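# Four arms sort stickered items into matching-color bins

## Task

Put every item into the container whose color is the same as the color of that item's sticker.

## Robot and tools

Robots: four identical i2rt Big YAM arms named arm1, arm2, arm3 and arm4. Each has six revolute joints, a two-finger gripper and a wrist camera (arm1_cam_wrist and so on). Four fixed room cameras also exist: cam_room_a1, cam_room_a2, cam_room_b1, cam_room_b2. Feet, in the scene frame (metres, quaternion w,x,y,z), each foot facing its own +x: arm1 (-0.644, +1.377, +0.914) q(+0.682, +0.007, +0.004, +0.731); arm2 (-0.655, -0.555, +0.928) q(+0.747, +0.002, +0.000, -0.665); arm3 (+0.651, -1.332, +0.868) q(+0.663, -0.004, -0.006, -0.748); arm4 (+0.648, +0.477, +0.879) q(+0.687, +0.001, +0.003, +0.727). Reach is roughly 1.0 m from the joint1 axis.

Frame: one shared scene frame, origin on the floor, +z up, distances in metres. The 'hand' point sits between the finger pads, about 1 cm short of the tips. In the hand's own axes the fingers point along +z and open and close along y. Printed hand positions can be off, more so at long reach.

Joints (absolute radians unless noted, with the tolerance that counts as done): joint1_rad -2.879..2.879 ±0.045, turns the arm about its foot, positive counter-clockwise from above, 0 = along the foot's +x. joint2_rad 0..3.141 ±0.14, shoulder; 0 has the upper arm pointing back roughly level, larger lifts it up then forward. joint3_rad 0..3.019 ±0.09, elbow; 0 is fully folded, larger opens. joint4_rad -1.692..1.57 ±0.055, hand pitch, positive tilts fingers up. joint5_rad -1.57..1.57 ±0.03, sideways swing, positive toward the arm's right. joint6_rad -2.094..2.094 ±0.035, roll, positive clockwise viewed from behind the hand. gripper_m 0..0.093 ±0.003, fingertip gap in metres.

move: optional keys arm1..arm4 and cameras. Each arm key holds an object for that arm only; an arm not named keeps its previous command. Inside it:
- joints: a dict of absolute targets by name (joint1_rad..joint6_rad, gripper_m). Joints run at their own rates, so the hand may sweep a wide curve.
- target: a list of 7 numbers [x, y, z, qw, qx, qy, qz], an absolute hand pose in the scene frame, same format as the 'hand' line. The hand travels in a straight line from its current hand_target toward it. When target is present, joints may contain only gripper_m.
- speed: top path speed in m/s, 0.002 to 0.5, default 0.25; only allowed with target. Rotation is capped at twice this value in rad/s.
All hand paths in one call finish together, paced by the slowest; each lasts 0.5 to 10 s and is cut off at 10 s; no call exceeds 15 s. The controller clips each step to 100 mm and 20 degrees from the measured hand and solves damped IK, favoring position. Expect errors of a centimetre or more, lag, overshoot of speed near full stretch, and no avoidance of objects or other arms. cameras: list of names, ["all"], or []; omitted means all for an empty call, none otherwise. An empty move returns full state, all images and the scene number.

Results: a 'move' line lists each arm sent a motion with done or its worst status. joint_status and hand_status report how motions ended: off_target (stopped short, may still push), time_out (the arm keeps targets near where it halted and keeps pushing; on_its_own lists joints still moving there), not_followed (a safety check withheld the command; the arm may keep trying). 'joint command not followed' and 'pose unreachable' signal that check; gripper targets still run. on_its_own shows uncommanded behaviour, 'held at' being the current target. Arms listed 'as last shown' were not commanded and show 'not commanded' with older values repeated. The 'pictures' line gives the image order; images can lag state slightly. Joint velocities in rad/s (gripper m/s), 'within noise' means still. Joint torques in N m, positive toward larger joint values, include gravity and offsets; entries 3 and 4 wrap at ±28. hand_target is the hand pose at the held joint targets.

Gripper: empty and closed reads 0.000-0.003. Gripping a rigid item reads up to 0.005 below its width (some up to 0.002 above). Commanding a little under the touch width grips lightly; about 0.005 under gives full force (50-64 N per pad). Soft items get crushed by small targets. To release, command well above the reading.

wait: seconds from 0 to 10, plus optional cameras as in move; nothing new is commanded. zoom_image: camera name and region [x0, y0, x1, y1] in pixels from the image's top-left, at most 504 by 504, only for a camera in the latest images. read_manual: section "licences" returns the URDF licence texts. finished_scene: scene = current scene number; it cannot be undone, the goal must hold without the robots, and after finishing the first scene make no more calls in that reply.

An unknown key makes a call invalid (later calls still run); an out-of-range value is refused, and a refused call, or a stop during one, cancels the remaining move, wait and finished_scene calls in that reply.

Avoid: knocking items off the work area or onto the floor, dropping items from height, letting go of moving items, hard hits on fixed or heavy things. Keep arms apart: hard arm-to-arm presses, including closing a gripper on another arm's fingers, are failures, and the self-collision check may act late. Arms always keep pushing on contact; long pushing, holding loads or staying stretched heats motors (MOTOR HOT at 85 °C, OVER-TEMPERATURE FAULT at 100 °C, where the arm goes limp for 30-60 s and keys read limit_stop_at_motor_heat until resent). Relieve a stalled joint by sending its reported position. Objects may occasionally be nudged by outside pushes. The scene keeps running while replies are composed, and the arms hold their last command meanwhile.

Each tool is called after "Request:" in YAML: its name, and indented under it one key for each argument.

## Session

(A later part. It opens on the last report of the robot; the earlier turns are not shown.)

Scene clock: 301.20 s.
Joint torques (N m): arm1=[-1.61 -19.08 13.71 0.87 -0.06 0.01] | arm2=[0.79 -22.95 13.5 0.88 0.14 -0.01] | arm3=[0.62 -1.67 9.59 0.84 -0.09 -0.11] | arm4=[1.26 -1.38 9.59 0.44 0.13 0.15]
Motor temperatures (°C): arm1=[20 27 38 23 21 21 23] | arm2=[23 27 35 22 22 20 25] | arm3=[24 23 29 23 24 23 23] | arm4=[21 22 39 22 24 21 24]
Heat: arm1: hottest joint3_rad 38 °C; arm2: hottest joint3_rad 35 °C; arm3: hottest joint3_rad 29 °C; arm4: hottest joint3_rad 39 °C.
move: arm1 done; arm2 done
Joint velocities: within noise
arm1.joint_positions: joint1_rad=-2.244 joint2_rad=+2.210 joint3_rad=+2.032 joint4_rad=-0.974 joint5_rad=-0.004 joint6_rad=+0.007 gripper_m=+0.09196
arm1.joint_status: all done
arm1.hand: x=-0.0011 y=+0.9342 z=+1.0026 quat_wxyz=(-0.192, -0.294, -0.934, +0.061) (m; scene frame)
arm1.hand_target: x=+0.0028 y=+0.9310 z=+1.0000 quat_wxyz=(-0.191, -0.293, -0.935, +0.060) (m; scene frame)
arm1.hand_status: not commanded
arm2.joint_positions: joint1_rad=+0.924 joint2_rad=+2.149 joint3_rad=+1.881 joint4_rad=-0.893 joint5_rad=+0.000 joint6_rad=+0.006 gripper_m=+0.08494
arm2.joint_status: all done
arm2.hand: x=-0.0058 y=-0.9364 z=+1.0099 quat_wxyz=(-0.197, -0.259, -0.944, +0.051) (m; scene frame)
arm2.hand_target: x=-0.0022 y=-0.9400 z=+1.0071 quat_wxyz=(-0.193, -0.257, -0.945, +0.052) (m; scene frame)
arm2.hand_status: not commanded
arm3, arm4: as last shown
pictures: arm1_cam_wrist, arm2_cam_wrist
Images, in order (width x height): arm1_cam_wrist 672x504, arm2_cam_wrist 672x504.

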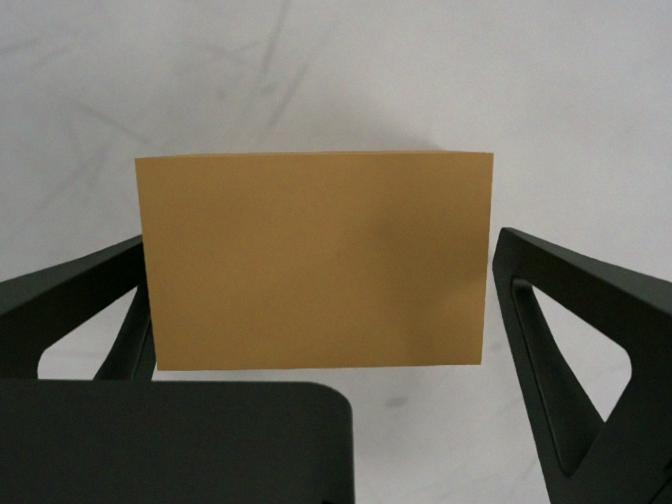

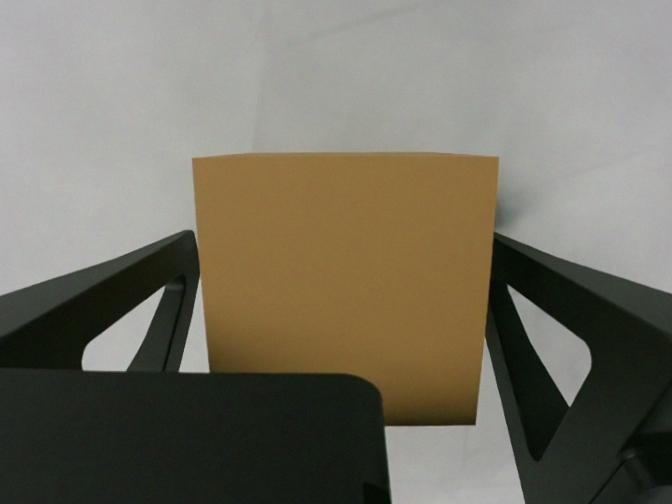

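Request:
move:
  arm1: {"target": [0.004, 0.932, 1.10, 0.1903, 0.2930, 0.9350, -0.0596], "speed": 0.15, "joints": {"gripper_m": 0.092}}
  arm2: {"target": [0.0, -0.94, 1.105, 0.1924, 0.2569, 0.9456, -0.0523], "speed": 0.15, "joints": {"gripper_m": 0.09}}
  cameras: ["arm1_cam_wrist", "arm2_cam_wrist"]

Request:
move:
  arm1: {"target": [-0.34, 1.165, 1.12, 0.1903, 0.2930, 0.9350, -0.0596], "speed": 0.35, "joints": {"gripper_m": 0.08}}
  arm2: {"target": [-0.335, -0.74, 1.13, 0.1924, 0.2569, 0.9456, -0.0523], "speed": 0.35, "joints": {"gripper_m": 0.08}}
  cameras: []

Scene clock: 321.50 s.
Joint torques (N m): arm1=[-1.73 -21.48 16.47 0.7 0.03 0.02] | arm2=[0.97 -25.47 15.71 0.92 0.16 0.01] | arm3=[0.62 -1.67 9.57 0.84 -0.08 -0.11] | arm4=[0.62 -1.32 9.73 0.46 0.12 0.18]
Motor temperatures (°C): arm1=[20 27 37 23 21 21 22] | arm2=[23 28 37 22 22 20 24] | arm3=[24 23 29 23 24 23 23] | arm4=[21 22 39 22 24 21 24]
Heat: arm1: hottest joint3_rad 37 °C; arm2: hottest joint3_rad 37 °C; arm3: hottest joint3_rad 29 °C; arm4: hottest joint3_rad 39 °C.
move: arm1 off_target; arm2 off_target
Joint velocities: within noise
arm1.joint_positions: joint1_rad=-2.244 joint2_rad=+2.210 joint3_rad=+2.218 joint4_rad=-1.218 joint5_rad=-0.004 joint6_rad=+0.007 gripper_m=+0.09196
arm1.joint_status: all done
arm1.hand: x=-0.0063 y=+0.9383 z=+1.0676 quat_wxyz=(-0.164, -0.296, -0.940, +0.052) (m; scene frame)
arm1.hand_target: x=+0.0026 y=+0.9329 z=+1.1001 quat_wxyz=(-0.191, -0.293, -0.935, +0.060) (m; scene frame)
arm1.hand_status: off_target (0.035 m and 3.2 deg from the pose sent, 0.098 m and 0.2 deg at the start)
arm2.joint_positions: joint1_rad=+0.924 joint2_rad=+2.129 joint3_rad=+2.046 joint4_rad=-1.126 joint5_rad=+0.000 joint6_rad=+0.006 gripper_m=+0.08990
arm2.joint_status: all done
arm2.hand: x=-0.0098 y=-0.9345 z=+1.0802 quat_wxyz=(-0.174, -0.261, -0.949, +0.045) (m; scene frame)
arm2.hand_target: x=-0.0010 y=-0.9395 z=+1.1050 quat_wxyz=(-0.193, -0.257, -0.946, +0.052) (m; scene frame)
arm2.hand_status: off_target (0.027 m and 2.3 deg from the pose sent, 0.095 m and 0.6 deg at the start)
arm3, arm4: as last shown
pictures: arm1_cam_wrist, arm2_cam_wrist
Images, in order (width x height): arm1_cam_wrist 672x504, arm2_cam_wrist 672x504.

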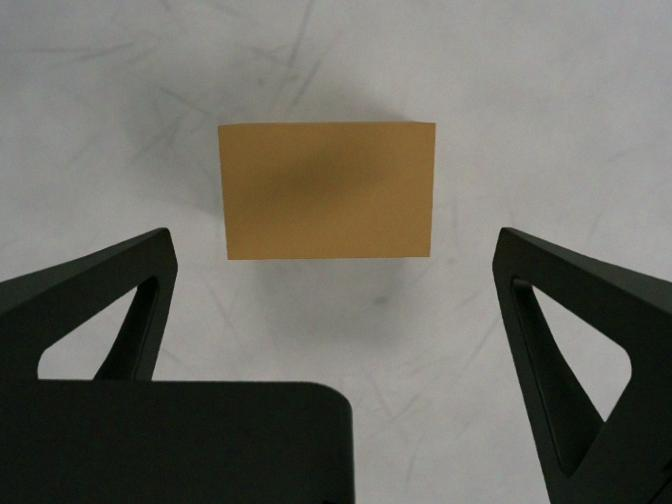

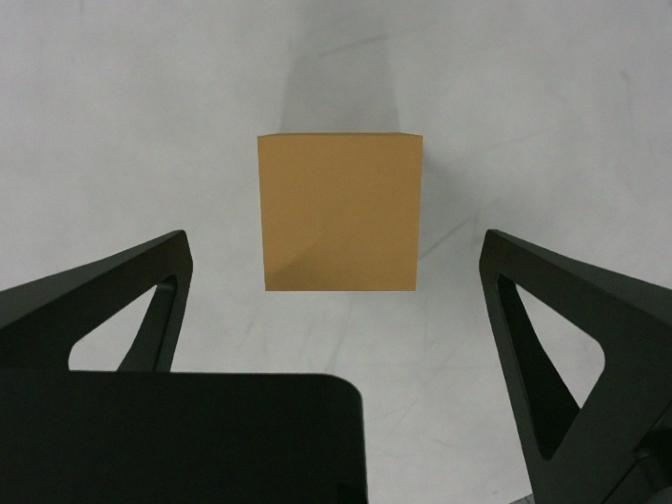

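Scene clock: 323.37 s.
Joint torques (N m): arm1=[-2.84 -2.32 11.49 0.8 -0.05 -0.02] | arm2=[1.49 -6.77 10.39 1.1 0.16 0.13] | arm3=[0.62 -1.79 9.58 0.88 -0.08 -0.11] | arm4=[1.08 -1.49 9.69 0.51 0.11 0.16]
Motor temperatures (°C): arm1=[20 27 37 23 21 21 22] | arm2=[23 28 37 22 22 20 24] | arm3=[24 23 29 23 24 23 23] | arm4=[21 22 39 22 24 21 24]
Heat: arm1: hottest joint3_rad 37 °C; arm2: hottest joint3_rad 37 °C; arm3: hottest joint3_rad 29 °C; arm4: hottest joint3_rad 39 °C.
move: arm1 done; arm2 off_target
Joint velocities: within noise
arm1.joint_positions: joint1_rad=-2.245 joint2_rad=+1.032 joint3_rad=+0.896 joint4_rad=-1.006 joint5_rad=-0.008 joint6_rad=+0.002 gripper_m=+0.08007
arm1.joint_status: all done
arm1.hand: x=-0.3377 y=+1.1684 z=+1.1221 quat_wxyz=(-0.197, -0.291, -0.934, +0.061) (m; scene frame)
arm1.hand_target: x=-0.3400 y=+1.1651 z=+1.1200 quat_wxyz=(-0.190, -0.293, -0.935, +0.060) (m; scene frame)
arm1.hand_status: done (0.005 m and 0.8 deg from the pose sent, 0.407 m and 3.2 deg at the start)
arm2.joint_positions: joint1_rad=+0.928 joint2_rad=+1.049 joint3_rad=+0.904 joint4_rad=-0.989 joint5_rad=+0.005 joint6_rad=+0.006 gripper_m=+0.08009
arm2.joint_status: all done
arm2.hand: x=-0.3321 y=-0.7453 z=+1.1410 quat_wxyz=(-0.209, -0.257, -0.942, +0.057) (m; scene frame)
arm2.hand_target: x=-0.3352 y=-0.7400 z=+1.1303 quat_wxyz=(-0.192, -0.257, -0.946, +0.052) (m; scene frame)
arm2.hand_status: off_target (0.013 m and 2.0 deg from the pose sent, 0.382 m and 2.3 deg at the start)
arm3, arm4: as last shown
pictures: none
No camera images: "cameras" was empty.

Request:
move:
  arm3: {"target": [0.043, -0.9685, 1.11, 0.0661, -0.9338, 0.2555, 0.2415], "speed": 0.3, "joints": {"gripper_m": 0.085}}
  arm4: {"target": [0.052, 0.901, 1.10, 0.0761, -0.9232, 0.2840, 0.2474], "speed": 0.3, "joints": {"gripper_m": 0.092}}
  cameras: ["arm3_cam_wrist", "arm4_cam_wrist"]

Scene clock: 340.87 s.
Joint torques (N m): arm1=[-2.9 -3.37 11.6 0.77 -0.06 -0.09] | arm2=[1.55 -6.71 10.36 1.11 0.16 0.12] | arm3=[0.67 -21.54 14.31 0.53 0.12 -0.12] | arm4=[1.49 -22.01 13.01 0.4 -0.04 -0.04]
Motor temperatures (°C): arm1=[20 26 38 23 21 21 22] | arm2=[23 27 36 22 22 20 24] | arm3=[24 23 29 23 24 23 23] | arm4=[21 22 39 22 24 21 24]
Heat: arm1: hottest joint3_rad 38 °C; arm2: hottest joint3_rad 36 °C; arm3: hottest joint3_rad 29 °C; arm4: hottest joint3_rad 39 °C.
move: arm3 off_target; arm4 off_target
Joint velocities: within noise
arm1, arm2: as last shown
arm1.joint_positions: joint1_rad=-2.245 joint2_rad=+1.032 joint3_rad=+0.896 joint4_rad=-1.006 joint5_rad=-0.008 joint6_rad=+0.001 gripper_m=+0.08007
arm3.joint_positions: joint1_rad=-1.970 joint2_rad=+1.872 joint3_rad=+1.802 joint4_rad=-1.029 joint5_rad=+0.009 joint6_rad=+0.005 gripper_m=+0.08494
arm3.joint_status: all done
arm3.hand: x=+0.0507 y=-0.9823 z=+1.0864 quat_wxyz=(+0.058, -0.939, +0.255, +0.223) (m; scene frame)
arm3.hand_target: x=+0.0442 y=-0.9691 z=+1.1102 quat_wxyz=(+0.066, -0.934, +0.256, +0.242) (m; scene frame)
arm3.hand_status: off_target (0.028 m and 2.5 deg from the pose sent, 0.426 m and 1.4 deg at the start)
arm4.joint_positions: joint1_rad=+0.890 joint2_rad=+1.936 joint3_rad=+1.836 joint4_rad=-0.977 joint5_rad=-0.001 joint6_rad=-0.011 gripper_m=+0.09188
arm4.joint_status: all done
arm4.hand: x=+0.0664 y=+0.8984 z=+1.0844 quat_wxyz=(-0.074, +0.924, -0.293, -0.235) (m; scene frame)
arm4.hand_target: x=+0.0529 y=+0.9005 z=+1.1002 quat_wxyz=(-0.076, +0.923, -0.284, -0.248) (m; scene frame)
arm4.hand_status: off_target (0.021 m and 1.8 deg from the pose sent, 0.453 m and 2.3 deg at the start)
pictures: arm3_cam_wrist, arm4_cam_wrist
Images, in order (width x height): arm3_cam_wrist 672x504, arm4_cam_wrist 672x504.

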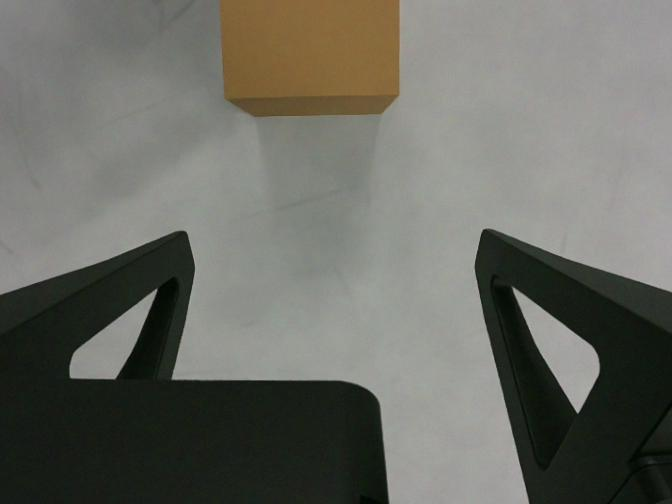

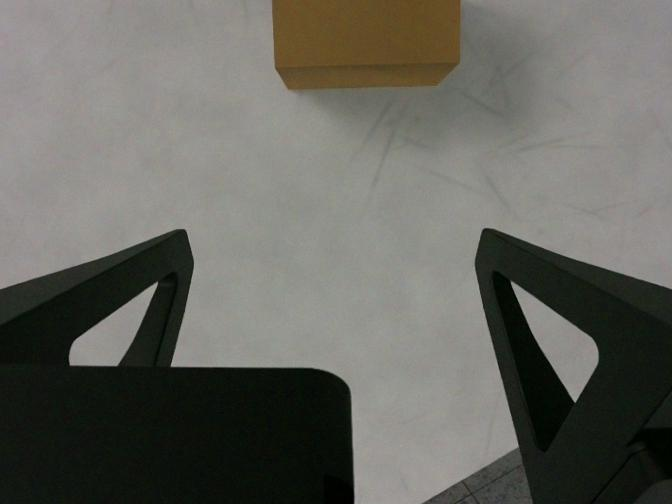

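Request:
move:
  arm3: {"target": [-0.014, -0.961, 1.09, 0.0638, -0.9362, 0.2465, 0.2421], "speed": 0.15, "joints": {"gripper_m": 0.088}}
  arm4: {"target": [0.004, 0.9627, 1.075, 0.0765, -0.9227, 0.2856, 0.2472], "speed": 0.15, "joints": {"gripper_m": 0.093}}
  cameras: ["arm3_cam_wrist", "arm4_cam_wrist"]

Scene clock: 367.43 s.
Joint torques (N m): arm1=[-2.67 -2.43 11.56 0.66 -0.07 -0.03] | arm2=[1.61 -6.77 10.39 1.09 0.16 0.12] | arm3=[2.49 -23.53 14.31 0.54 0.12 -0.02] | arm4=[1.14 -25.41 12.97 0.34 -0.07 -0.06]
Motor temperatures (°C): arm1=[20 25 38 23 21 21 22] | arm2=[23 26 35 22 22 20 23] | arm3=[24 24 34 23 24 23 23] | arm4=[21 25 44 22 24 21 24]
Heat: arm1: hottest joint3_rad 38 °C; arm2: hottest joint3_rad 35 °C; arm3: hottest joint3_rad 34 °C; arm4: hottest joint3_rad 44 °C.
move: arm3 off_target; arm4 off_target
Joint velocities: within noise
arm1, arm2: as last shown
arm3.joint_positions: joint1_rad=-1.964 joint2_rad=+2.032 joint3_rad=+2.004 joint4_rad=-1.067 joint5_rad=+0.014 joint6_rad=+0.005 gripper_m=+0.08794
arm3.joint_status: all done
arm3.hand: x=+0.0022 y=-0.9590 z=+1.0695 quat_wxyz=(+0.060, -0.939, +0.253, +0.224) (m; scene frame)
arm3.hand_target: x=-0.0129 y=-0.9618 z=+1.0902 quat_wxyz=(+0.064, -0.936, +0.246, +0.243) (m; scene frame)
arm3.hand_status: off_target (0.026 m and 2.3 deg from the pose sent, 0.068 m and 2.6 deg at the start)
arm4.joint_positions: joint1_rad=+0.870 joint2_rad=+2.182 joint3_rad=+2.183 joint4_rad=-1.070 joint5_rad=-0.015 joint6_rad=-0.030 gripper_m=+0.09289
arm4.joint_status: all done
arm4.hand: x=+0.0111 y=+0.9545 z=+1.0647 quat_wxyz=(-0.073, +0.924, -0.292, -0.238) (m; scene frame)
arm4.hand_target: x=+0.0046 y=+0.9622 z=+1.0750 quat_wxyz=(-0.077, +0.922, -0.286, -0.248) (m; scene frame)
arm4.hand_status: off_target (0.015 m and 1.3 deg from the pose sent, 0.090 m and 1.7 deg at the start)
pictures: arm3_cam_wrist, arm4_cam_wrist
Images, in order (width x height): arm3_cam_wrist 672x504, arm4_cam_wrist 672x504.

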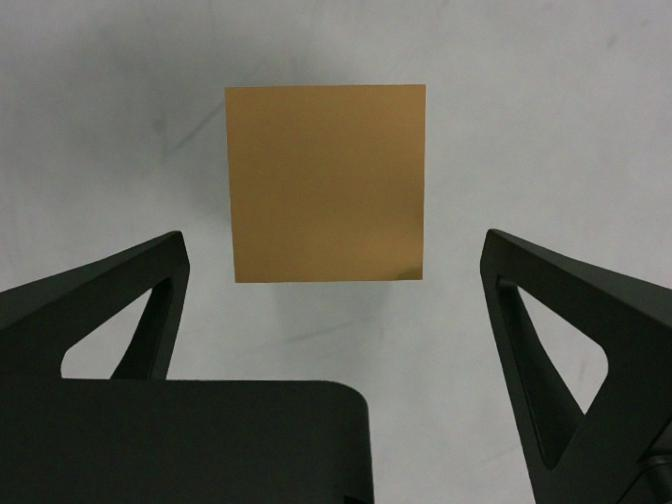

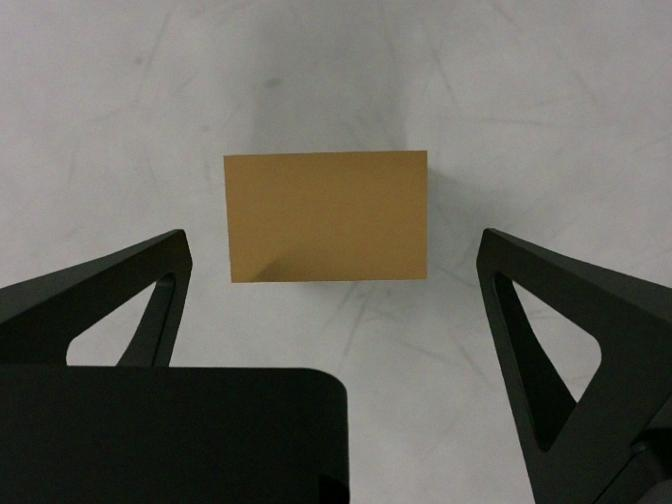

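Request:
move:
  arm3: {"target": [-0.029, -0.953, 1.03, 0.0638, -0.9362, 0.2465, 0.2421], "speed": 0.12, "joints": {"gripper_m": 0.088}}
  arm4: {"target": [-0.001, 0.966, 1.02, 0.0765, -0.9227, 0.2856, 0.2472], "speed": 0.12, "joints": {"gripper_m": 0.093}}
  cameras: ["arm3_cam_wrist", "arm4_cam_wrist"]

Scene clock: 378.37 s.
Joint torques (N m): arm1=[-3.19 -3.14 11.59 0.83 -0.06 -0.09] | arm2=[1.55 -6.77 10.39 1.1 0.16 0.13] | arm3=[2.55 -24.18 10.54 1.52 0.11 -0.04] | arm4=[0.85 -24.76 9.47 1.47 -0.03 -0.09]
Motor temperatures (°C): arm1=[20 25 38 23 21 21 22] | arm2=[23 26 35 22 22 20 23] | arm3=[24 26 36 23 24 23 23] | arm4=[21 27 45 22 24 21 24]
Heat: arm1: hottest joint3_rad 38 °C; arm2: hottest joint3_rad 35 °C; arm3: hottest joint3_rad 36 °C; arm4: hottest joint3_rad 45 °C.
move: arm3 off_target; arm4 off_target
Joint velocities: within noise
arm1, arm2: as last shown
arm3.joint_positions: joint1_rad=-1.964 joint2_rad=+2.099 joint3_rad=+2.004 joint4_rad=-0.977 joint5_rad=+0.014 joint6_rad=+0.005 gripper_m=+0.08794
arm3.joint_status: all done
arm3.hand: x=-0.0184 y=-0.9479 z=+1.0303 quat_wxyz=(+0.063, -0.937, +0.252, +0.235) (m; scene frame)
arm3.hand_target: x=-0.0288 y=-0.9533 z=+1.0302 quat_wxyz=(+0.064, -0.936, +0.246, +0.242) (m; scene frame)
arm3.hand_status: off_target (0.012 m and 1.1 deg from the pose sent, 0.051 m and 2.3 deg at the start)
arm4.joint_positions: joint1_rad=+0.870 joint2_rad=+2.203 joint3_rad=+2.140 joint4_rad=-0.980 joint5_rad=-0.015 joint6_rad=-0.030 gripper_m=+0.09289
arm4.joint_status: all done
arm4.hand: x=+0.0027 y=+0.9607 z=+1.0382 quat_wxyz=(-0.077, +0.920, -0.291, -0.250) (m; scene frame)
arm4.hand_target: x=-0.0004 y=+0.9655 z=+1.0201 quat_wxyz=(-0.076, +0.923, -0.286, -0.247) (m; scene frame)
arm4.hand_status: off_target (0.019 m and 0.7 deg from the pose sent, 0.048 m and 1.3 deg at the start)
pictures: arm3_cam_wrist, arm4_cam_wrist
Images, in order (width x height): arm3_cam_wrist 672x504, arm4_cam_wrist 672x504.

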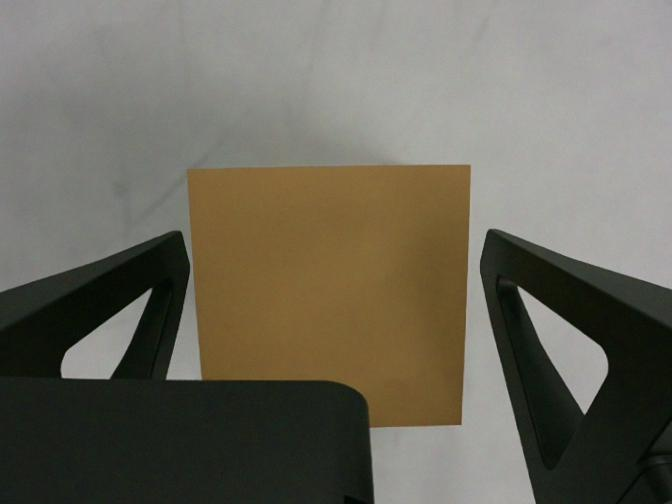

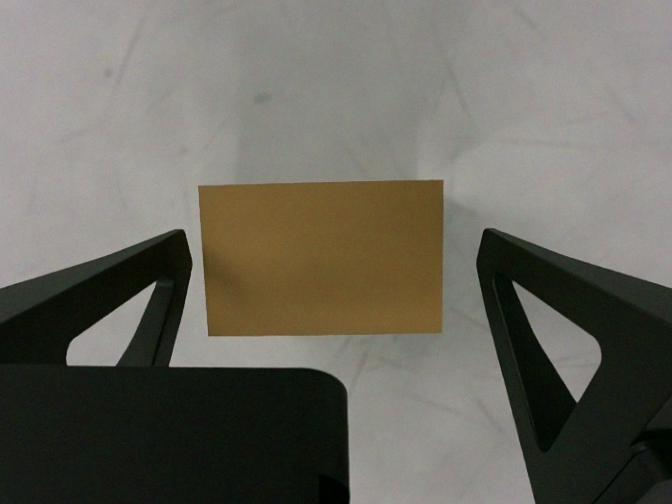

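Request:
move:
  arm3: {"target": [-0.026, -0.955, 1.006, 0.0638, -0.9362, 0.2465, 0.2421], "speed": 0.1, "joints": {"gripper_m": 0.088}}
  arm4: {"target": [0.002, 0.964, 0.977, 0.0765, -0.9227, 0.2856, 0.2472], "speed": 0.1, "joints": {"gripper_m": 0.093}}
  cameras: ["arm3_cam_wrist", "arm4_cam_wrist"]

Scene clock: 392.07 s.
Joint torques (N m): arm1=[-3.02 -2.55 11.58 0.64 -0.04 -0.02] | arm2=[1.49 -6.83 10.41 1.09 0.16 0.13] | arm3=[2.43 -24.35 8.06 1.57 0.09 -0.05] | arm4=[0.67 -24.12 7.9 1.7 -0.1 -0.06]
Motor temperatures (°C): arm1=[20 25 38 23 21 21 22] | arm2=[23 26 35 22 22 20 23] | arm3=[24 26 35 23 24 23 23] | arm4=[21 27 43 22 24 21 24]
Heat: arm1: hottest joint3_rad 38 °C; arm2: hottest joint3_rad 35 °C; arm3: hottest joint3_rad 35 °C; arm4: hottest joint3_rad 43 °C.
move: arm3 off_target; arm4 off_target
Joint velocities: within noise
arm1, arm2: as last shown
arm3.joint_positions: joint1_rad=-1.964 joint2_rad=+2.098 joint3_rad=+1.968 joint4_rad=-0.912 joint5_rad=+0.015 joint6_rad=+0.007 gripper_m=+0.08794
arm3.joint_status: all done
arm3.hand: x=-0.0225 y=-0.9455 z=+1.0214 quat_wxyz=(+0.066, -0.933, +0.252, +0.249) (m; scene frame)
arm3.hand_target: x=-0.0258 y=-0.9551 z=+1.0060 quat_wxyz=(+0.064, -0.936, +0.247, +0.242) (m; scene frame)
arm3.hand_status: off_target (0.018 m and 1.2 deg from the pose sent, 0.026 m and 1.1 deg at the start)
arm4.joint_positions: joint1_rad=+0.870 joint2_rad=+2.202 joint3_rad=+2.059 joint4_rad=-0.872 joint5_rad=-0.016 joint6_rad=-0.034 gripper_m=+0.09289
arm4.joint_status: all done
arm4.hand: x=+0.0003 y=+0.9618 z=+1.0115 quat_wxyz=(-0.082, +0.917, -0.287, -0.263) (m; scene frame)
arm4.hand_target: x=+0.0030 y=+0.9631 z=+0.9776 quat_wxyz=(-0.076, +0.923, -0.286, -0.247) (m; scene frame)
arm4.hand_status: off_target (0.035 m and 2.0 deg from the pose sent, 0.061 m and 0.7 deg at the start)
pictures: arm3_cam_wrist, arm4_cam_wrist
Images, in order (width x height): arm3_cam_wrist 672x504, arm4_cam_wrist 672x504.

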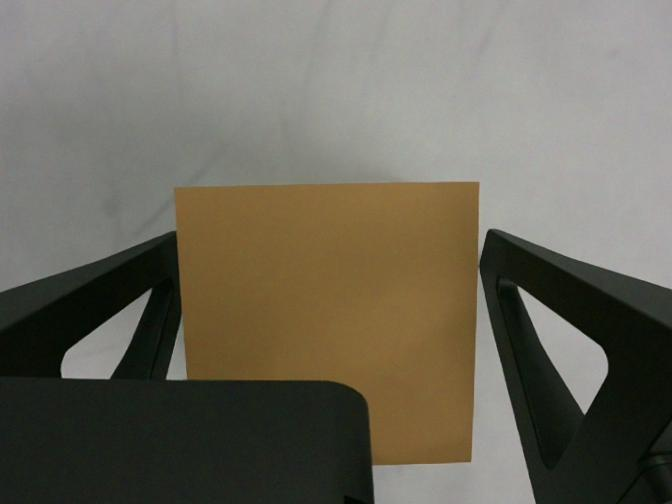

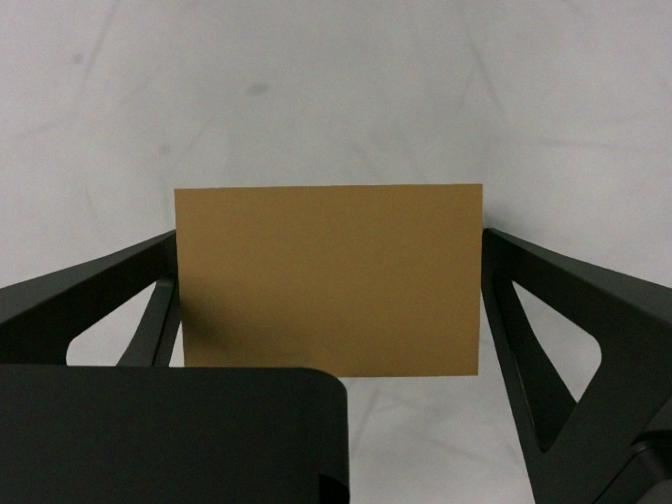

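Request:
move:
  arm3: {"joints": {"gripper_m": 0.045}}
  arm4: {"joints": {"gripper_m": 0.062}}
  cameras: ["arm3_cam_wrist", "arm4_cam_wrist"]

Scene clock: 396.57 s.
Joint torques (N m): arm1=[-3.02 -2.55 11.56 0.69 -0.03 -0.03] | arm2=[1.61 -6.77 10.39 1.11 0.15 0.12] | arm3=[2.02 -24.29 8.16 1.39 0.13 -0.05] | arm4=[1.2 -24.53 7.98 1.24 -0.07 -0.02]
Motor temperatures (°C): arm1=[20 25 38 23 21 21 22] | arm2=[23 26 35 22 22 20 23] | arm3=[24 26 34 23 24 23 23] | arm4=[21 27 42 22 24 21 24]
Heat: arm1: hottest joint3_rad 38 °C; arm2: hottest joint3_rad 35 °C; arm3: hottest joint3_rad 34 °C; arm4: hottest joint3_rad 42 °C.
move: arm3 off_target; arm4 off_target
Joint velocities: within noise
arm1, arm2: as last shown
arm3.joint_positions: joint1_rad=-1.959 joint2_rad=+2.098 joint3_rad=+1.967 joint4_rad=-0.908 joint5_rad=+0.014 joint6_rad=+0.007 gripper_m=+0.05304
arm3.joint_status: gripper_m off_target (ended at +0.05307, target +0.04500)
arm3.hand: x=-0.0249 y=-0.9487 z=+1.0214 quat_wxyz=(+0.066, -0.933, +0.250, +0.251) (m; scene frame)
arm3.hand_target: x=-0.0257 y=-0.9552 z=+1.0060 quat_wxyz=(+0.064, -0.936, +0.246, +0.242) (m; scene frame)
arm3.hand_status: not commanded
arm4.joint_positions: joint1_rad=+0.865 joint2_rad=+2.202 joint3_rad=+2.057 joint4_rad=-0.866 joint5_rad=-0.016 joint6_rad=-0.036 gripper_m=+0.06927
arm4.joint_status: gripper_m off_target (ended at +0.06930, target +0.06200)
arm4.hand: x=+0.0022 y=+0.9658 z=+1.0115 quat_wxyz=(-0.083, +0.916, -0.289, -0.265) (m; scene frame)
arm4.hand_target: x=+0.0031 y=+0.9631 z=+0.9775 quat_wxyz=(-0.076, +0.923, -0.286, -0.247) (m; scene frame)
arm4.hand_status: not commanded
pictures: arm3_cam_wrist, arm4_cam_wrist
Images, in order (width x height): arm3_cam_wrist 672x504, arm4_cam_wrist 672x504.

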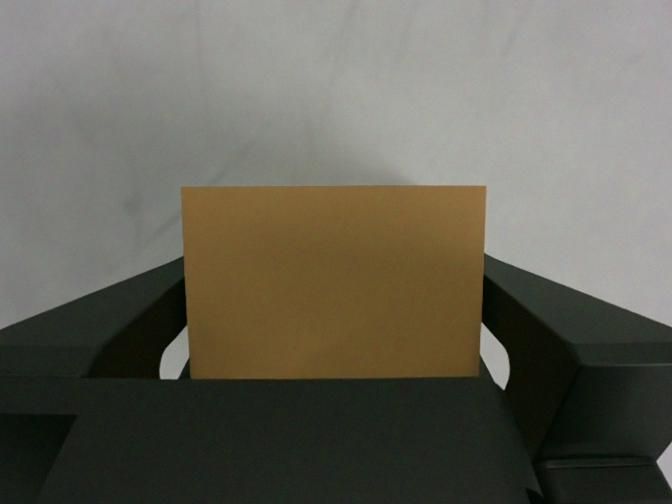

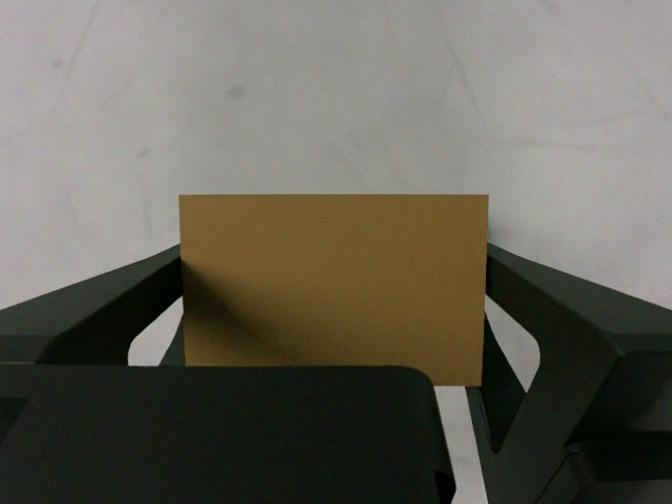

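Request:
move:
  arm3: {"target": [-0.020, -0.951, 1.105, 0.0638, -0.9362, 0.2465, 0.2421], "speed": 0.2, "joints": {"gripper_m": 0.045}}
  arm4: {"target": [0.006, 0.961, 1.10, 0.0765, -0.9227, 0.2856, 0.2472], "speed": 0.2, "joints": {"gripper_m": 0.062}}
  cameras: ["arm3_cam_wrist", "arm4_cam_wrist"]

Request:
move:
  arm3: {"target": [0.345, -1.155, 1.12, 0.0638, -0.9362, 0.2465, 0.2421], "speed": 0.35, "joints": {"gripper_m": 0.045}}
  arm4: {"target": [0.355, 0.683, 1.12, 0.0765, -0.9227, 0.2856, 0.2472], "speed": 0.35, "joints": {"gripper_m": 0.062}}
  cameras: []

Scene clock: 404.87 s.
Joint torques (N m): arm1=[-2.78 -3.19 11.6 0.79 -0.05 -0.06] | arm2=[1.49 -6.71 10.39 1.1 0.16 0.13] | arm3=[1.44 -26.46 14.2 0.61 -0.02 -0.12] | arm4=[1.32 -27.58 12.7 0.38 -0.02 0.03]
Motor temperatures (°C): arm1=[20 25 38 23 21 21 22] | arm2=[23 25 35 22 22 20 23] | arm3=[24 27 33 23 24 23 24] | arm4=[21 28 41 22 24 21 25]
Heat: arm1: hottest joint3_rad 38 °C; arm2: hottest joint3_rad 35 °C; arm3: hottest joint3_rad 33 °C; arm4: hottest joint3_rad 41 °C.
move: arm3 off_target; arm4 off_target
Joint velocities: within noise
arm1, arm2: as last shown
arm3.joint_positions: joint1_rad=-1.959 joint2_rad=+2.089 joint3_rad=+2.103 joint4_rad=-1.130 joint5_rad=+0.014 joint6_rad=+0.007 gripper_m=+0.05304
arm3.joint_status: gripper_m off_target (ended at +0.05304, target +0.04500)
arm3.hand: x=-0.0106 y=-0.9560 z=+1.0700 quat_wxyz=(+0.056, -0.942, +0.252, +0.214) (m; scene frame)
arm3.hand_target: x=-0.0185 y=-0.9519 z=+1.1051 quat_wxyz=(+0.064, -0.936, +0.246, +0.243) (m; scene frame)
arm3.hand_status: off_target (0.037 m and 3.4 deg from the pose sent, 0.084 m and 1.2 deg at the start)
arm4.joint_positions: joint1_rad=+0.865 joint2_rad=+2.202 joint3_rad=+2.245 joint4_rad=-1.135 joint5_rad=-0.016 joint6_rad=-0.040 gripper_m=+0.06927
arm4.joint_status: gripper_m off_target (ended at +0.06927, target +0.06200)
arm4.hand: x=+0.0136 y=+0.9575 z=+1.0730 quat_wxyz=(-0.070, +0.927, -0.290, -0.227) (m; scene frame)
arm4.hand_target: x=+0.0070 y=+0.9603 z=+1.1000 quat_wxyz=(-0.077, +0.923, -0.286, -0.248) (m; scene frame)
arm4.hand_status: off_target (0.028 m and 2.5 deg from the pose sent, 0.089 m and 2.3 deg at the start)
pictures: arm3_cam_wrist, arm4_cam_wrist
Images, in order (width x height): arm3_cam_wrist 672x504, arm4_cam_wrist 672x504.

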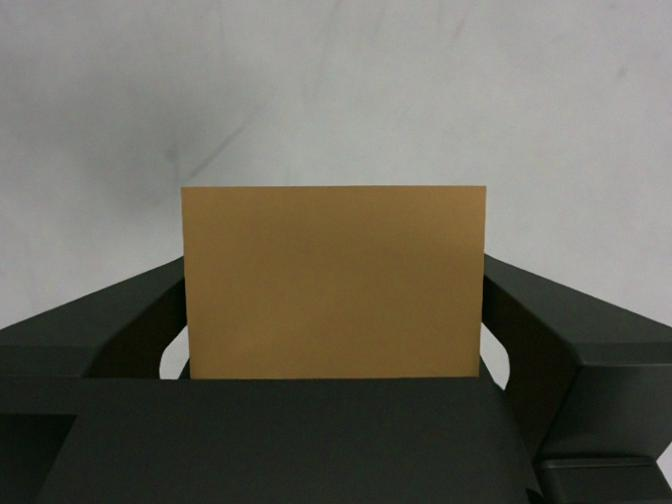

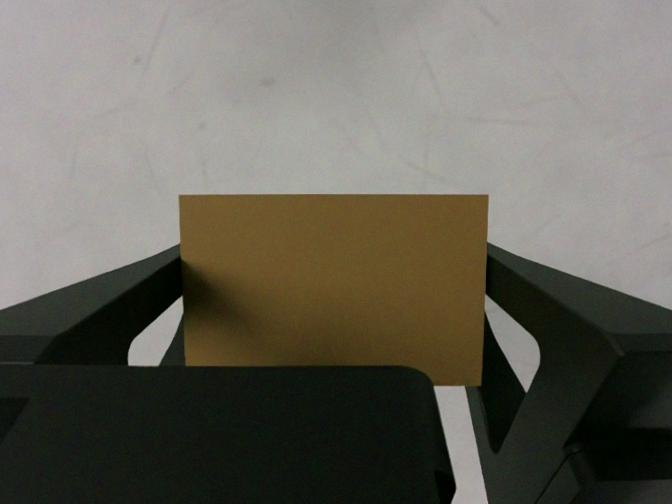

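Scene clock: 406.90 s.
Joint torques (N m): arm1=[-2.61 -3.25 11.66 0.68 -0.04 -0.04] | arm2=[1.55 -6.83 10.35 1.06 0.15 0.11] | arm3=[1.38 -4.66 9.36 0.8 0 -0.11] | arm4=[1.96 -4.37 9.46 0.53 0.2 0.17]
Motor temperatures (°C): arm1=[20 25 38 23 21 21 22] | arm2=[23 25 35 22 22 20 23] | arm3=[24 27 33 23 24 23 24] | arm4=[21 28 41 22 24 21 25]
Heat: arm1: hottest joint3_rad 38 °C; arm2: hottest joint3_rad 35 °C; arm3: hottest joint3_rad 33 °C; arm4: hottest joint3_rad 41 °C.
move: arm3 off_target; arm4 off_target
Joint velocities: within noise
arm1, arm2: as last shown
arm3.joint_positions: joint1_rad=-1.959 joint2_rad=+0.916 joint3_rad=+0.920 joint4_rad=-1.047 joint5_rad=+0.014 joint6_rad=+0.007 gripper_m=+0.05304
arm3.joint_status: gripper_m off_target (ended at +0.05304, target +0.04500)
arm3.hand: x=+0.3449 y=-1.1539 z=+1.1243 quat_wxyz=(+0.065, -0.933, +0.250, +0.249) (m; scene frame)
arm3.hand_target: x=+0.3450 y=-1.1551 z=+1.1200 quat_wxyz=(+0.064, -0.936, +0.246, +0.242) (m; scene frame)
arm3.hand_status: done (0.004 m and 0.9 deg from the pose sent, 0.411 m and 3.4 deg at the start)
arm4.joint_positions: joint1_rad=+0.901 joint2_rad=+0.928 joint3_rad=+0.880 joint4_rad=-0.983 joint5_rad=-0.002 joint6_rad=-0.022 gripper_m=+0.06927
arm4.joint_status: gripper_m off_target (ended at +0.06927, target +0.06200)
arm4.hand: x=+0.3564 y=+0.6845 z=+1.1230 quat_wxyz=(-0.080, +0.922, -0.281, -0.255) (m; scene frame)
arm4.hand_target: x=+0.3551 y=+0.6831 z=+1.1200 quat_wxyz=(-0.077, +0.923, -0.286, -0.247) (m; scene frame)
arm4.hand_status: done (0.004 m and 1.1 deg from the pose sent, 0.441 m and 2.5 deg at the start)
pictures: none
No camera images: "cameras" was empty.

Request:
move:
  arm3: {"joints": {"joint1_rad": 1.01, "joint2_rad": 0.88, "joint3_rad": 0.87, "joint4_rad": -1.05, "joint5_rad": 0, "joint6_rad": 0, "gripper_m": 0.045}}
  arm4: {"joints": {"joint1_rad": -1.14, "joint2_rad": 0.88, "joint3_rad": 0.87, "joint4_rad": -1.05, "joint5_rad": 0, "joint6_rad": 0, "gripper_m": 0.062}}
  cameras: ["arm3_cam_wrist", "arm4_cam_wrist"]

Scene clock: 413.70 s.
Joint torques (N m): arm1=[-3.25 -3.14 11.6 0.69 -0.09 -0.05] | arm2=[1.55 -6.71 10.4 1.07 0.16 0.13] | arm3=[1.67 -5.89 9.72 0.91 0.11 -0.11] | arm4=[0.56 -5.54 9.63 0.49 0.05 0.14]
Motor temperatures (°C): arm1=[20 24 38 23 21 21 22] | arm2=[23 25 35 22 22 20 23] | arm3=[24 27 33 23 24 23 24] | arm4=[21 27 40 22 24 21 25]
Heat: arm1: hottest joint3_rad 38 °C; arm2: hottest joint3_rad 35 °C; arm3: hottest joint3_rad 33 °C; arm4: hottest joint3_rad 40 °C.
move: arm3 off_target; arm4 off_target
Joint velocities: within noise
arm1.joint_positions: joint1_rad=-2.245 joint2_rad=+1.032 joint3_rad=+0.896 joint4_rad=-1.006 joint5_rad=-0.008 joint6_rad=+0.001 gripper_m=+0.08007
arm1.joint_status: not commanded
arm1.hand: x=-0.3377 y=+1.1684 z=+1.1221 quat_wxyz=(-0.197, -0.291, -0.934, +0.061) (m; scene frame)
arm1.hand_target: x=-0.3400 y=+1.1651 z=+1.1200 quat_wxyz=(-0.190, -0.293, -0.935, +0.060) (m; scene frame)
arm1.hand_status: not commanded
arm2.joint_positions: joint1_rad=+0.928 joint2_rad=+1.049 joint3_rad=+0.904 joint4_rad=-0.989 joint5_rad=+0.005 joint6_rad=+0.006 gripper_m=+0.08009
arm2.joint_status: not commanded
arm2.hand: x=-0.3321 y=-0.7453 z=+1.1410 quat_wxyz=(-0.209, -0.257, -0.942, +0.057) (m; scene frame)
arm2.hand_target: x=-0.3352 y=-0.7400 z=+1.1303 quat_wxyz=(-0.192, -0.257, -0.946, +0.052) (m; scene frame)
arm2.hand_status: not commanded
arm3.joint_positions: joint1_rad=+1.001 joint2_rad=+0.893 joint3_rad=+0.869 joint4_rad=-1.047 joint5_rad=-0.002 joint6_rad=+0.006 gripper_m=+0.05304
arm3.joint_status: gripper_m off_target (ended at +0.05304, target +0.04500); the others done
arm3.hand: x=+0.9111 y=-1.5435 z=+1.1119 quat_wxyz=(-0.236, -0.329, -0.910, +0.088) (m; scene frame)
arm3.hand_target: x=+0.9114 y=-1.5404 z=+1.1162 quat_wxyz=(-0.241, -0.322, -0.911, +0.091) (m; scene frame)
arm3.hand_status: not commanded
arm4.joint_positions: joint1_rad=-1.139 joint2_rad=+0.890 joint3_rad=+0.864 joint4_rad=-1.039 joint5_rad=+0.001 joint6_rad=-0.011 gripper_m=+0.06930
arm4.joint_status: gripper_m off_target (ended at +0.06930, target +0.06200); the others done
arm4.hand: x=+0.9480 y=+0.6363 z=+1.1180 quat_wxyz=(-0.241, +0.239, -0.939, -0.058) (m; scene frame)
arm4.hand_target: x=+0.9461 y=+0.6351 z=+1.1226 quat_wxyz=(-0.242, +0.234, -0.940, -0.060) (m; scene frame)
arm4.hand_status: not commanded
pictures: arm3_cam_wrist, arm4_cam_wrist
Images, in order (width x height): arm3_cam_wrist 672x504, arm4_cam_wrist 672x504.

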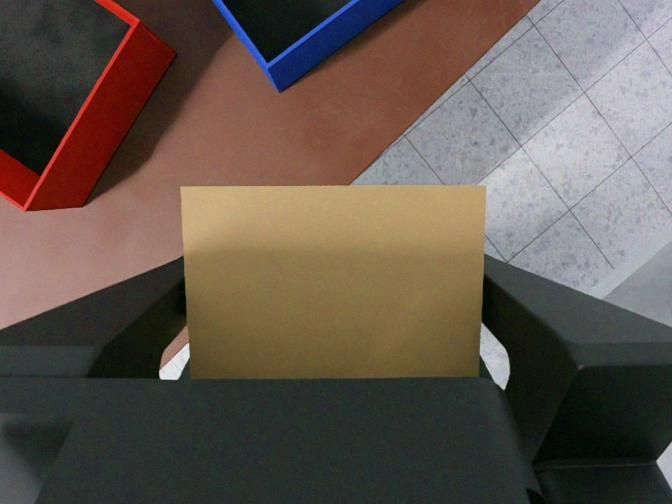

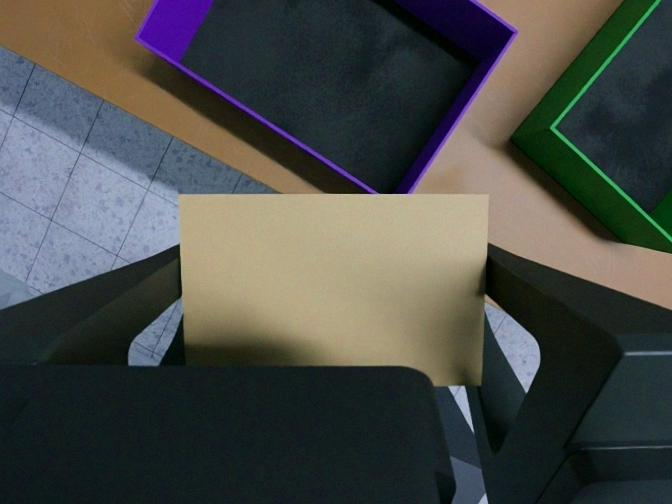

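Request:
move:
  arm3: {"target": [1.160, -1.770, 0.94, 0.2427, 0.3359, 0.9056, -0.0900], "speed": 0.3, "joints": {"gripper_m": 0.045}}
  arm4: {"target": [1.110, 0.727, 0.94, 0.2631, -0.2361, 0.9331, 0.0666], "speed": 0.3, "joints": {"gripper_m": 0.062}}
  cameras: ["arm3_cam_wrist", "arm4_cam_wrist", "cam_room_a1", "cam_room_a2"]

Scene clock: 451.43 s.
Joint torques (N m): arm1=[-2.96 -3.19 11.6 0.65 -0.05 -0.04] | arm2=[1.55 -6.71 10.35 1.1 0.16 0.13] | arm3=[0.15 -21.01 12.56 1.29 -0.07 -0.06] | arm4=[1.79 -13.39 10.39 1.36 0 0.15]
Motor temperatures (°C): arm1=[20 24 38 23 21 21 22] | arm2=[23 25 35 22 22 20 23] | arm3=[24 25 32 23 24 23 24] | arm4=[21 25 40 22 24 21 26]
Heat: arm1: hottest joint3_rad 38 °C; arm2: hottest joint3_rad 35 °C; arm3: hottest joint3_rad 32 °C; arm4: hottest joint3_rad 40 °C.
move: arm3 off_target; arm4 off_target
Joint velocities: within noise
arm1, arm2: as last shown
arm3.joint_positions: joint1_rad=+0.992 joint2_rad=+1.917 joint3_rad=+1.365 joint4_rad=-0.570 joint5_rad=-0.007 joint6_rad=+0.002 gripper_m=+0.05304
arm3.joint_status: gripper_m off_target (ended at +0.05304, target +0.04500)
arm3.hand: x=+1.1469 y=-1.7470 z=+0.9141 quat_wxyz=(-0.214, -0.333, -0.915, +0.079) (m; scene frame)
arm3.hand_target: x=+1.1585 y=-1.7689 z=+0.9409 quat_wxyz=(-0.243, -0.336, -0.906, +0.090) (m; scene frame)
arm3.hand_status: off_target (0.037 m and 3.7 deg from the pose sent, 0.378 m and 1.3 deg at the start)
arm4.joint_positions: joint1_rad=-1.139 joint2_rad=+1.565 joint3_rad=+0.868 joint4_rad=-0.375 joint5_rad=+0.001 joint6_rad=-0.009 gripper_m=+0.06930
arm4.joint_status: gripper_m off_target (ended at +0.06930, target +0.06200)
arm4.hand: x=+1.0890 y=+0.7110 z=+0.9226 quat_wxyz=(-0.237, +0.239, -0.940, -0.057) (m; scene frame)
arm4.hand_target: x=+1.1086 y=+0.7263 z=+0.9408 quat_wxyz=(-0.263, +0.236, -0.933, -0.067) (m; scene frame)
arm4.hand_status: off_target (0.032 m and 3.3 deg from the pose sent, 0.257 m and 2.8 deg at the start)
pictures: arm3_cam_wrist, arm4_cam_wrist, cam_room_a1, cam_room_a2
Images, in order (width x height): arm3_cam_wrist 672x504, arm4_cam_wrist 672x504, cam_room_a1 672x504, cam_room_a2 672x504.

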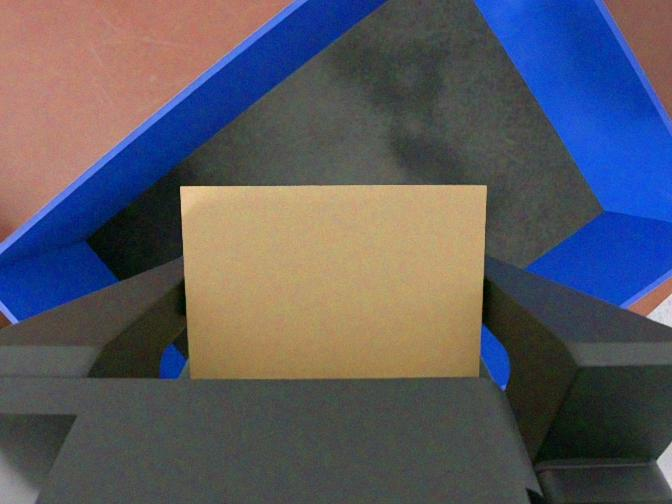

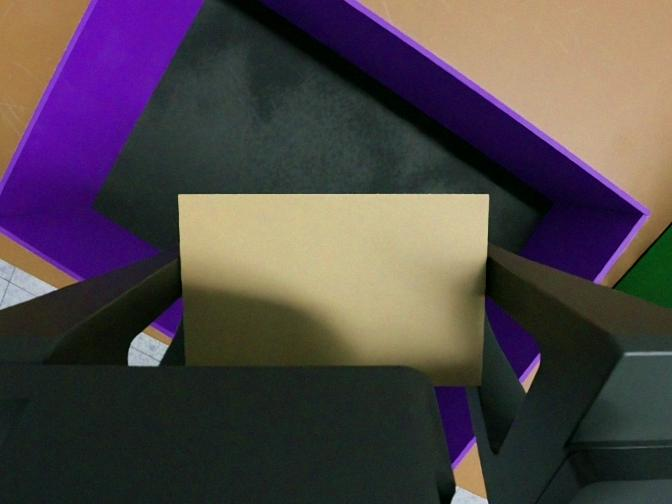

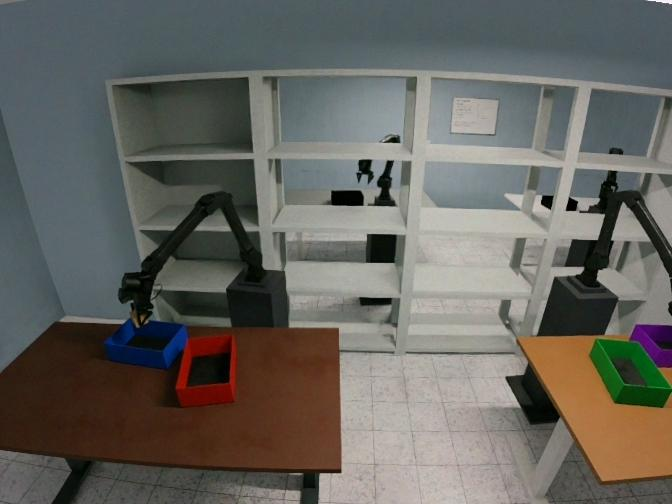

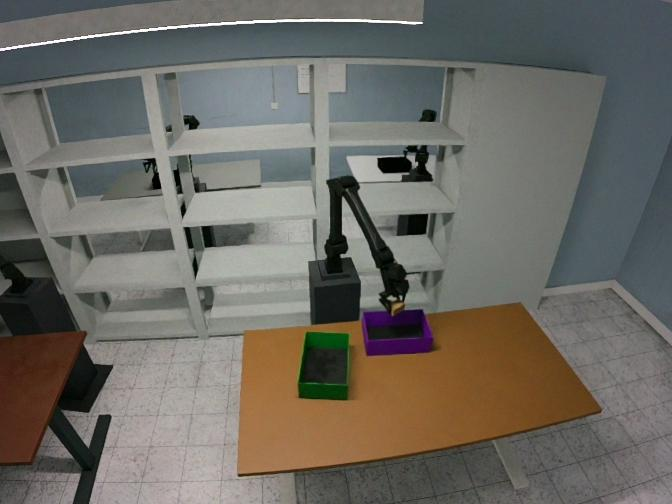

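Request:
move:
  arm3: {"target": [1.150, -1.752, 0.785, 0.2427, 0.3359, 0.9056, -0.0900], "speed": 0.2, "joints": {"gripper_m": 0.045}}
  arm4: {"target": [1.106, 0.724, 0.785, 0.2631, -0.2361, 0.9331, 0.0666], "speed": 0.2, "joints": {"gripper_m": 0.062}}
  cameras: ["arm3_cam_wrist", "arm4_cam_wrist"]

Scene clock: 464.47 s.
Joint torques (N m): arm1=[-2.49 -3.14 11.6 0.81 -0.08 -0.04] | arm2=[1.49 -6.77 10.39 1.14 0.16 0.12] | arm3=[1.03 -21.54 6.75 1.68 0.13 0.02] | arm4=[1.14 -16.09 4.63 1.61 -0.02 0.14]
Motor temperatures (°C): arm1=[20 24 39 23 21 21 22] | arm2=[23 25 35 22 22 20 23] | arm3=[24 26 33 23 24 23 24] | arm4=[21 25 39 22 24 21 26]
Heat: arm1: hottest joint3_rad 39 °C; arm2: hottest joint3_rad 35 °C; arm3: hottest joint3_rad 33 °C; arm4: hottest joint3_rad 39 °C.
move: arm3 off_target; arm4 off_target
Joint velocities: within noise
arm1, arm2: as last shown
arm3.joint_positions: joint1_rad=+0.992 joint2_rad=+2.132 joint3_rad=+1.268 joint4_rad=-0.216 joint5_rad=-0.006 joint6_rad=+0.007 gripper_m=+0.05304
arm3.joint_status: gripper_m off_target (ended at +0.05304, target +0.04500)
arm3.hand: x=+1.1459 y=-1.7483 z=+0.7798 quat_wxyz=(-0.233, -0.333, -0.910, +0.086) (m; scene frame)
arm3.hand_target: x=+1.1500 y=-1.7519 z=+0.7850 quat_wxyz=(-0.243, -0.336, -0.906, +0.090) (m; scene frame)
arm3.hand_status: done (0.008 m and 1.4 deg from the pose sent, 0.129 m and 3.7 deg at the start)
arm4.joint_positions: joint1_rad=-1.139 joint2_rad=+1.925 joint3_rad=+0.822 joint4_rad=+0.071 joint5_rad=+0.001 joint6_rad=-0.009 gripper_m=+0.06930
arm4.joint_status: gripper_m off_target (ended at +0.06930, target +0.06200)
arm4.hand: x=+1.1037 y=+0.7187 z=+0.7846 quat_wxyz=(-0.256, +0.238, -0.935, -0.062) (m; scene frame)
arm4.hand_target: x=+1.1059 y=+0.7239 z=+0.7850 quat_wxyz=(-0.263, +0.236, -0.933, -0.067) (m; scene frame)
arm4.hand_status: done (0.006 m and 1.0 deg from the pose sent, 0.139 m and 3.3 deg at the start)
pictures: arm3_cam_wrist, arm4_cam_wrist
Images, in order (width x height): arm3_cam_wrist 672x504, arm4_cam_wrist 672x504.

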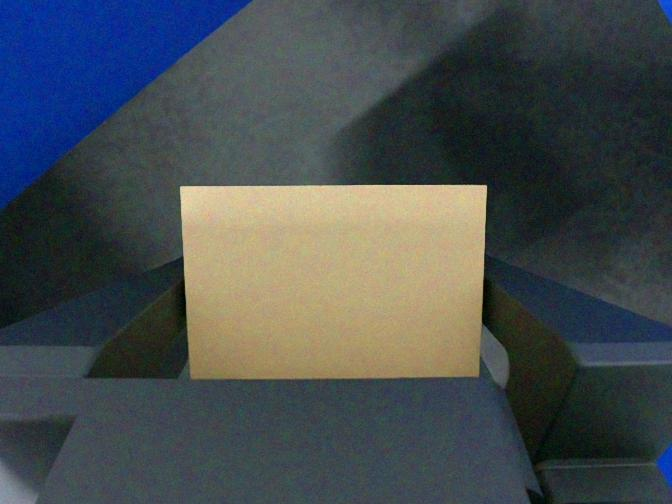

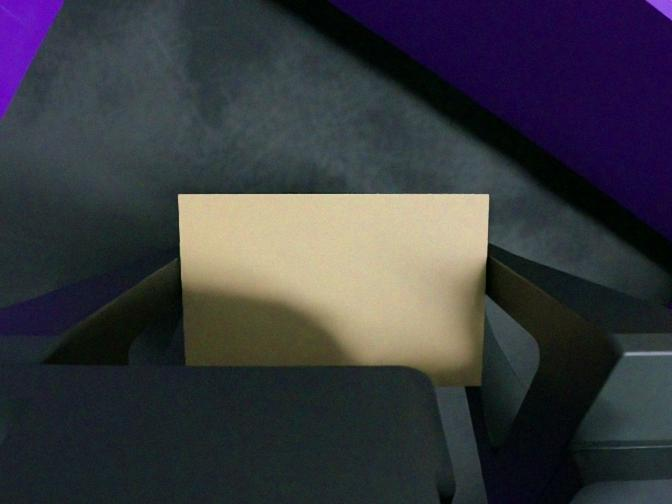

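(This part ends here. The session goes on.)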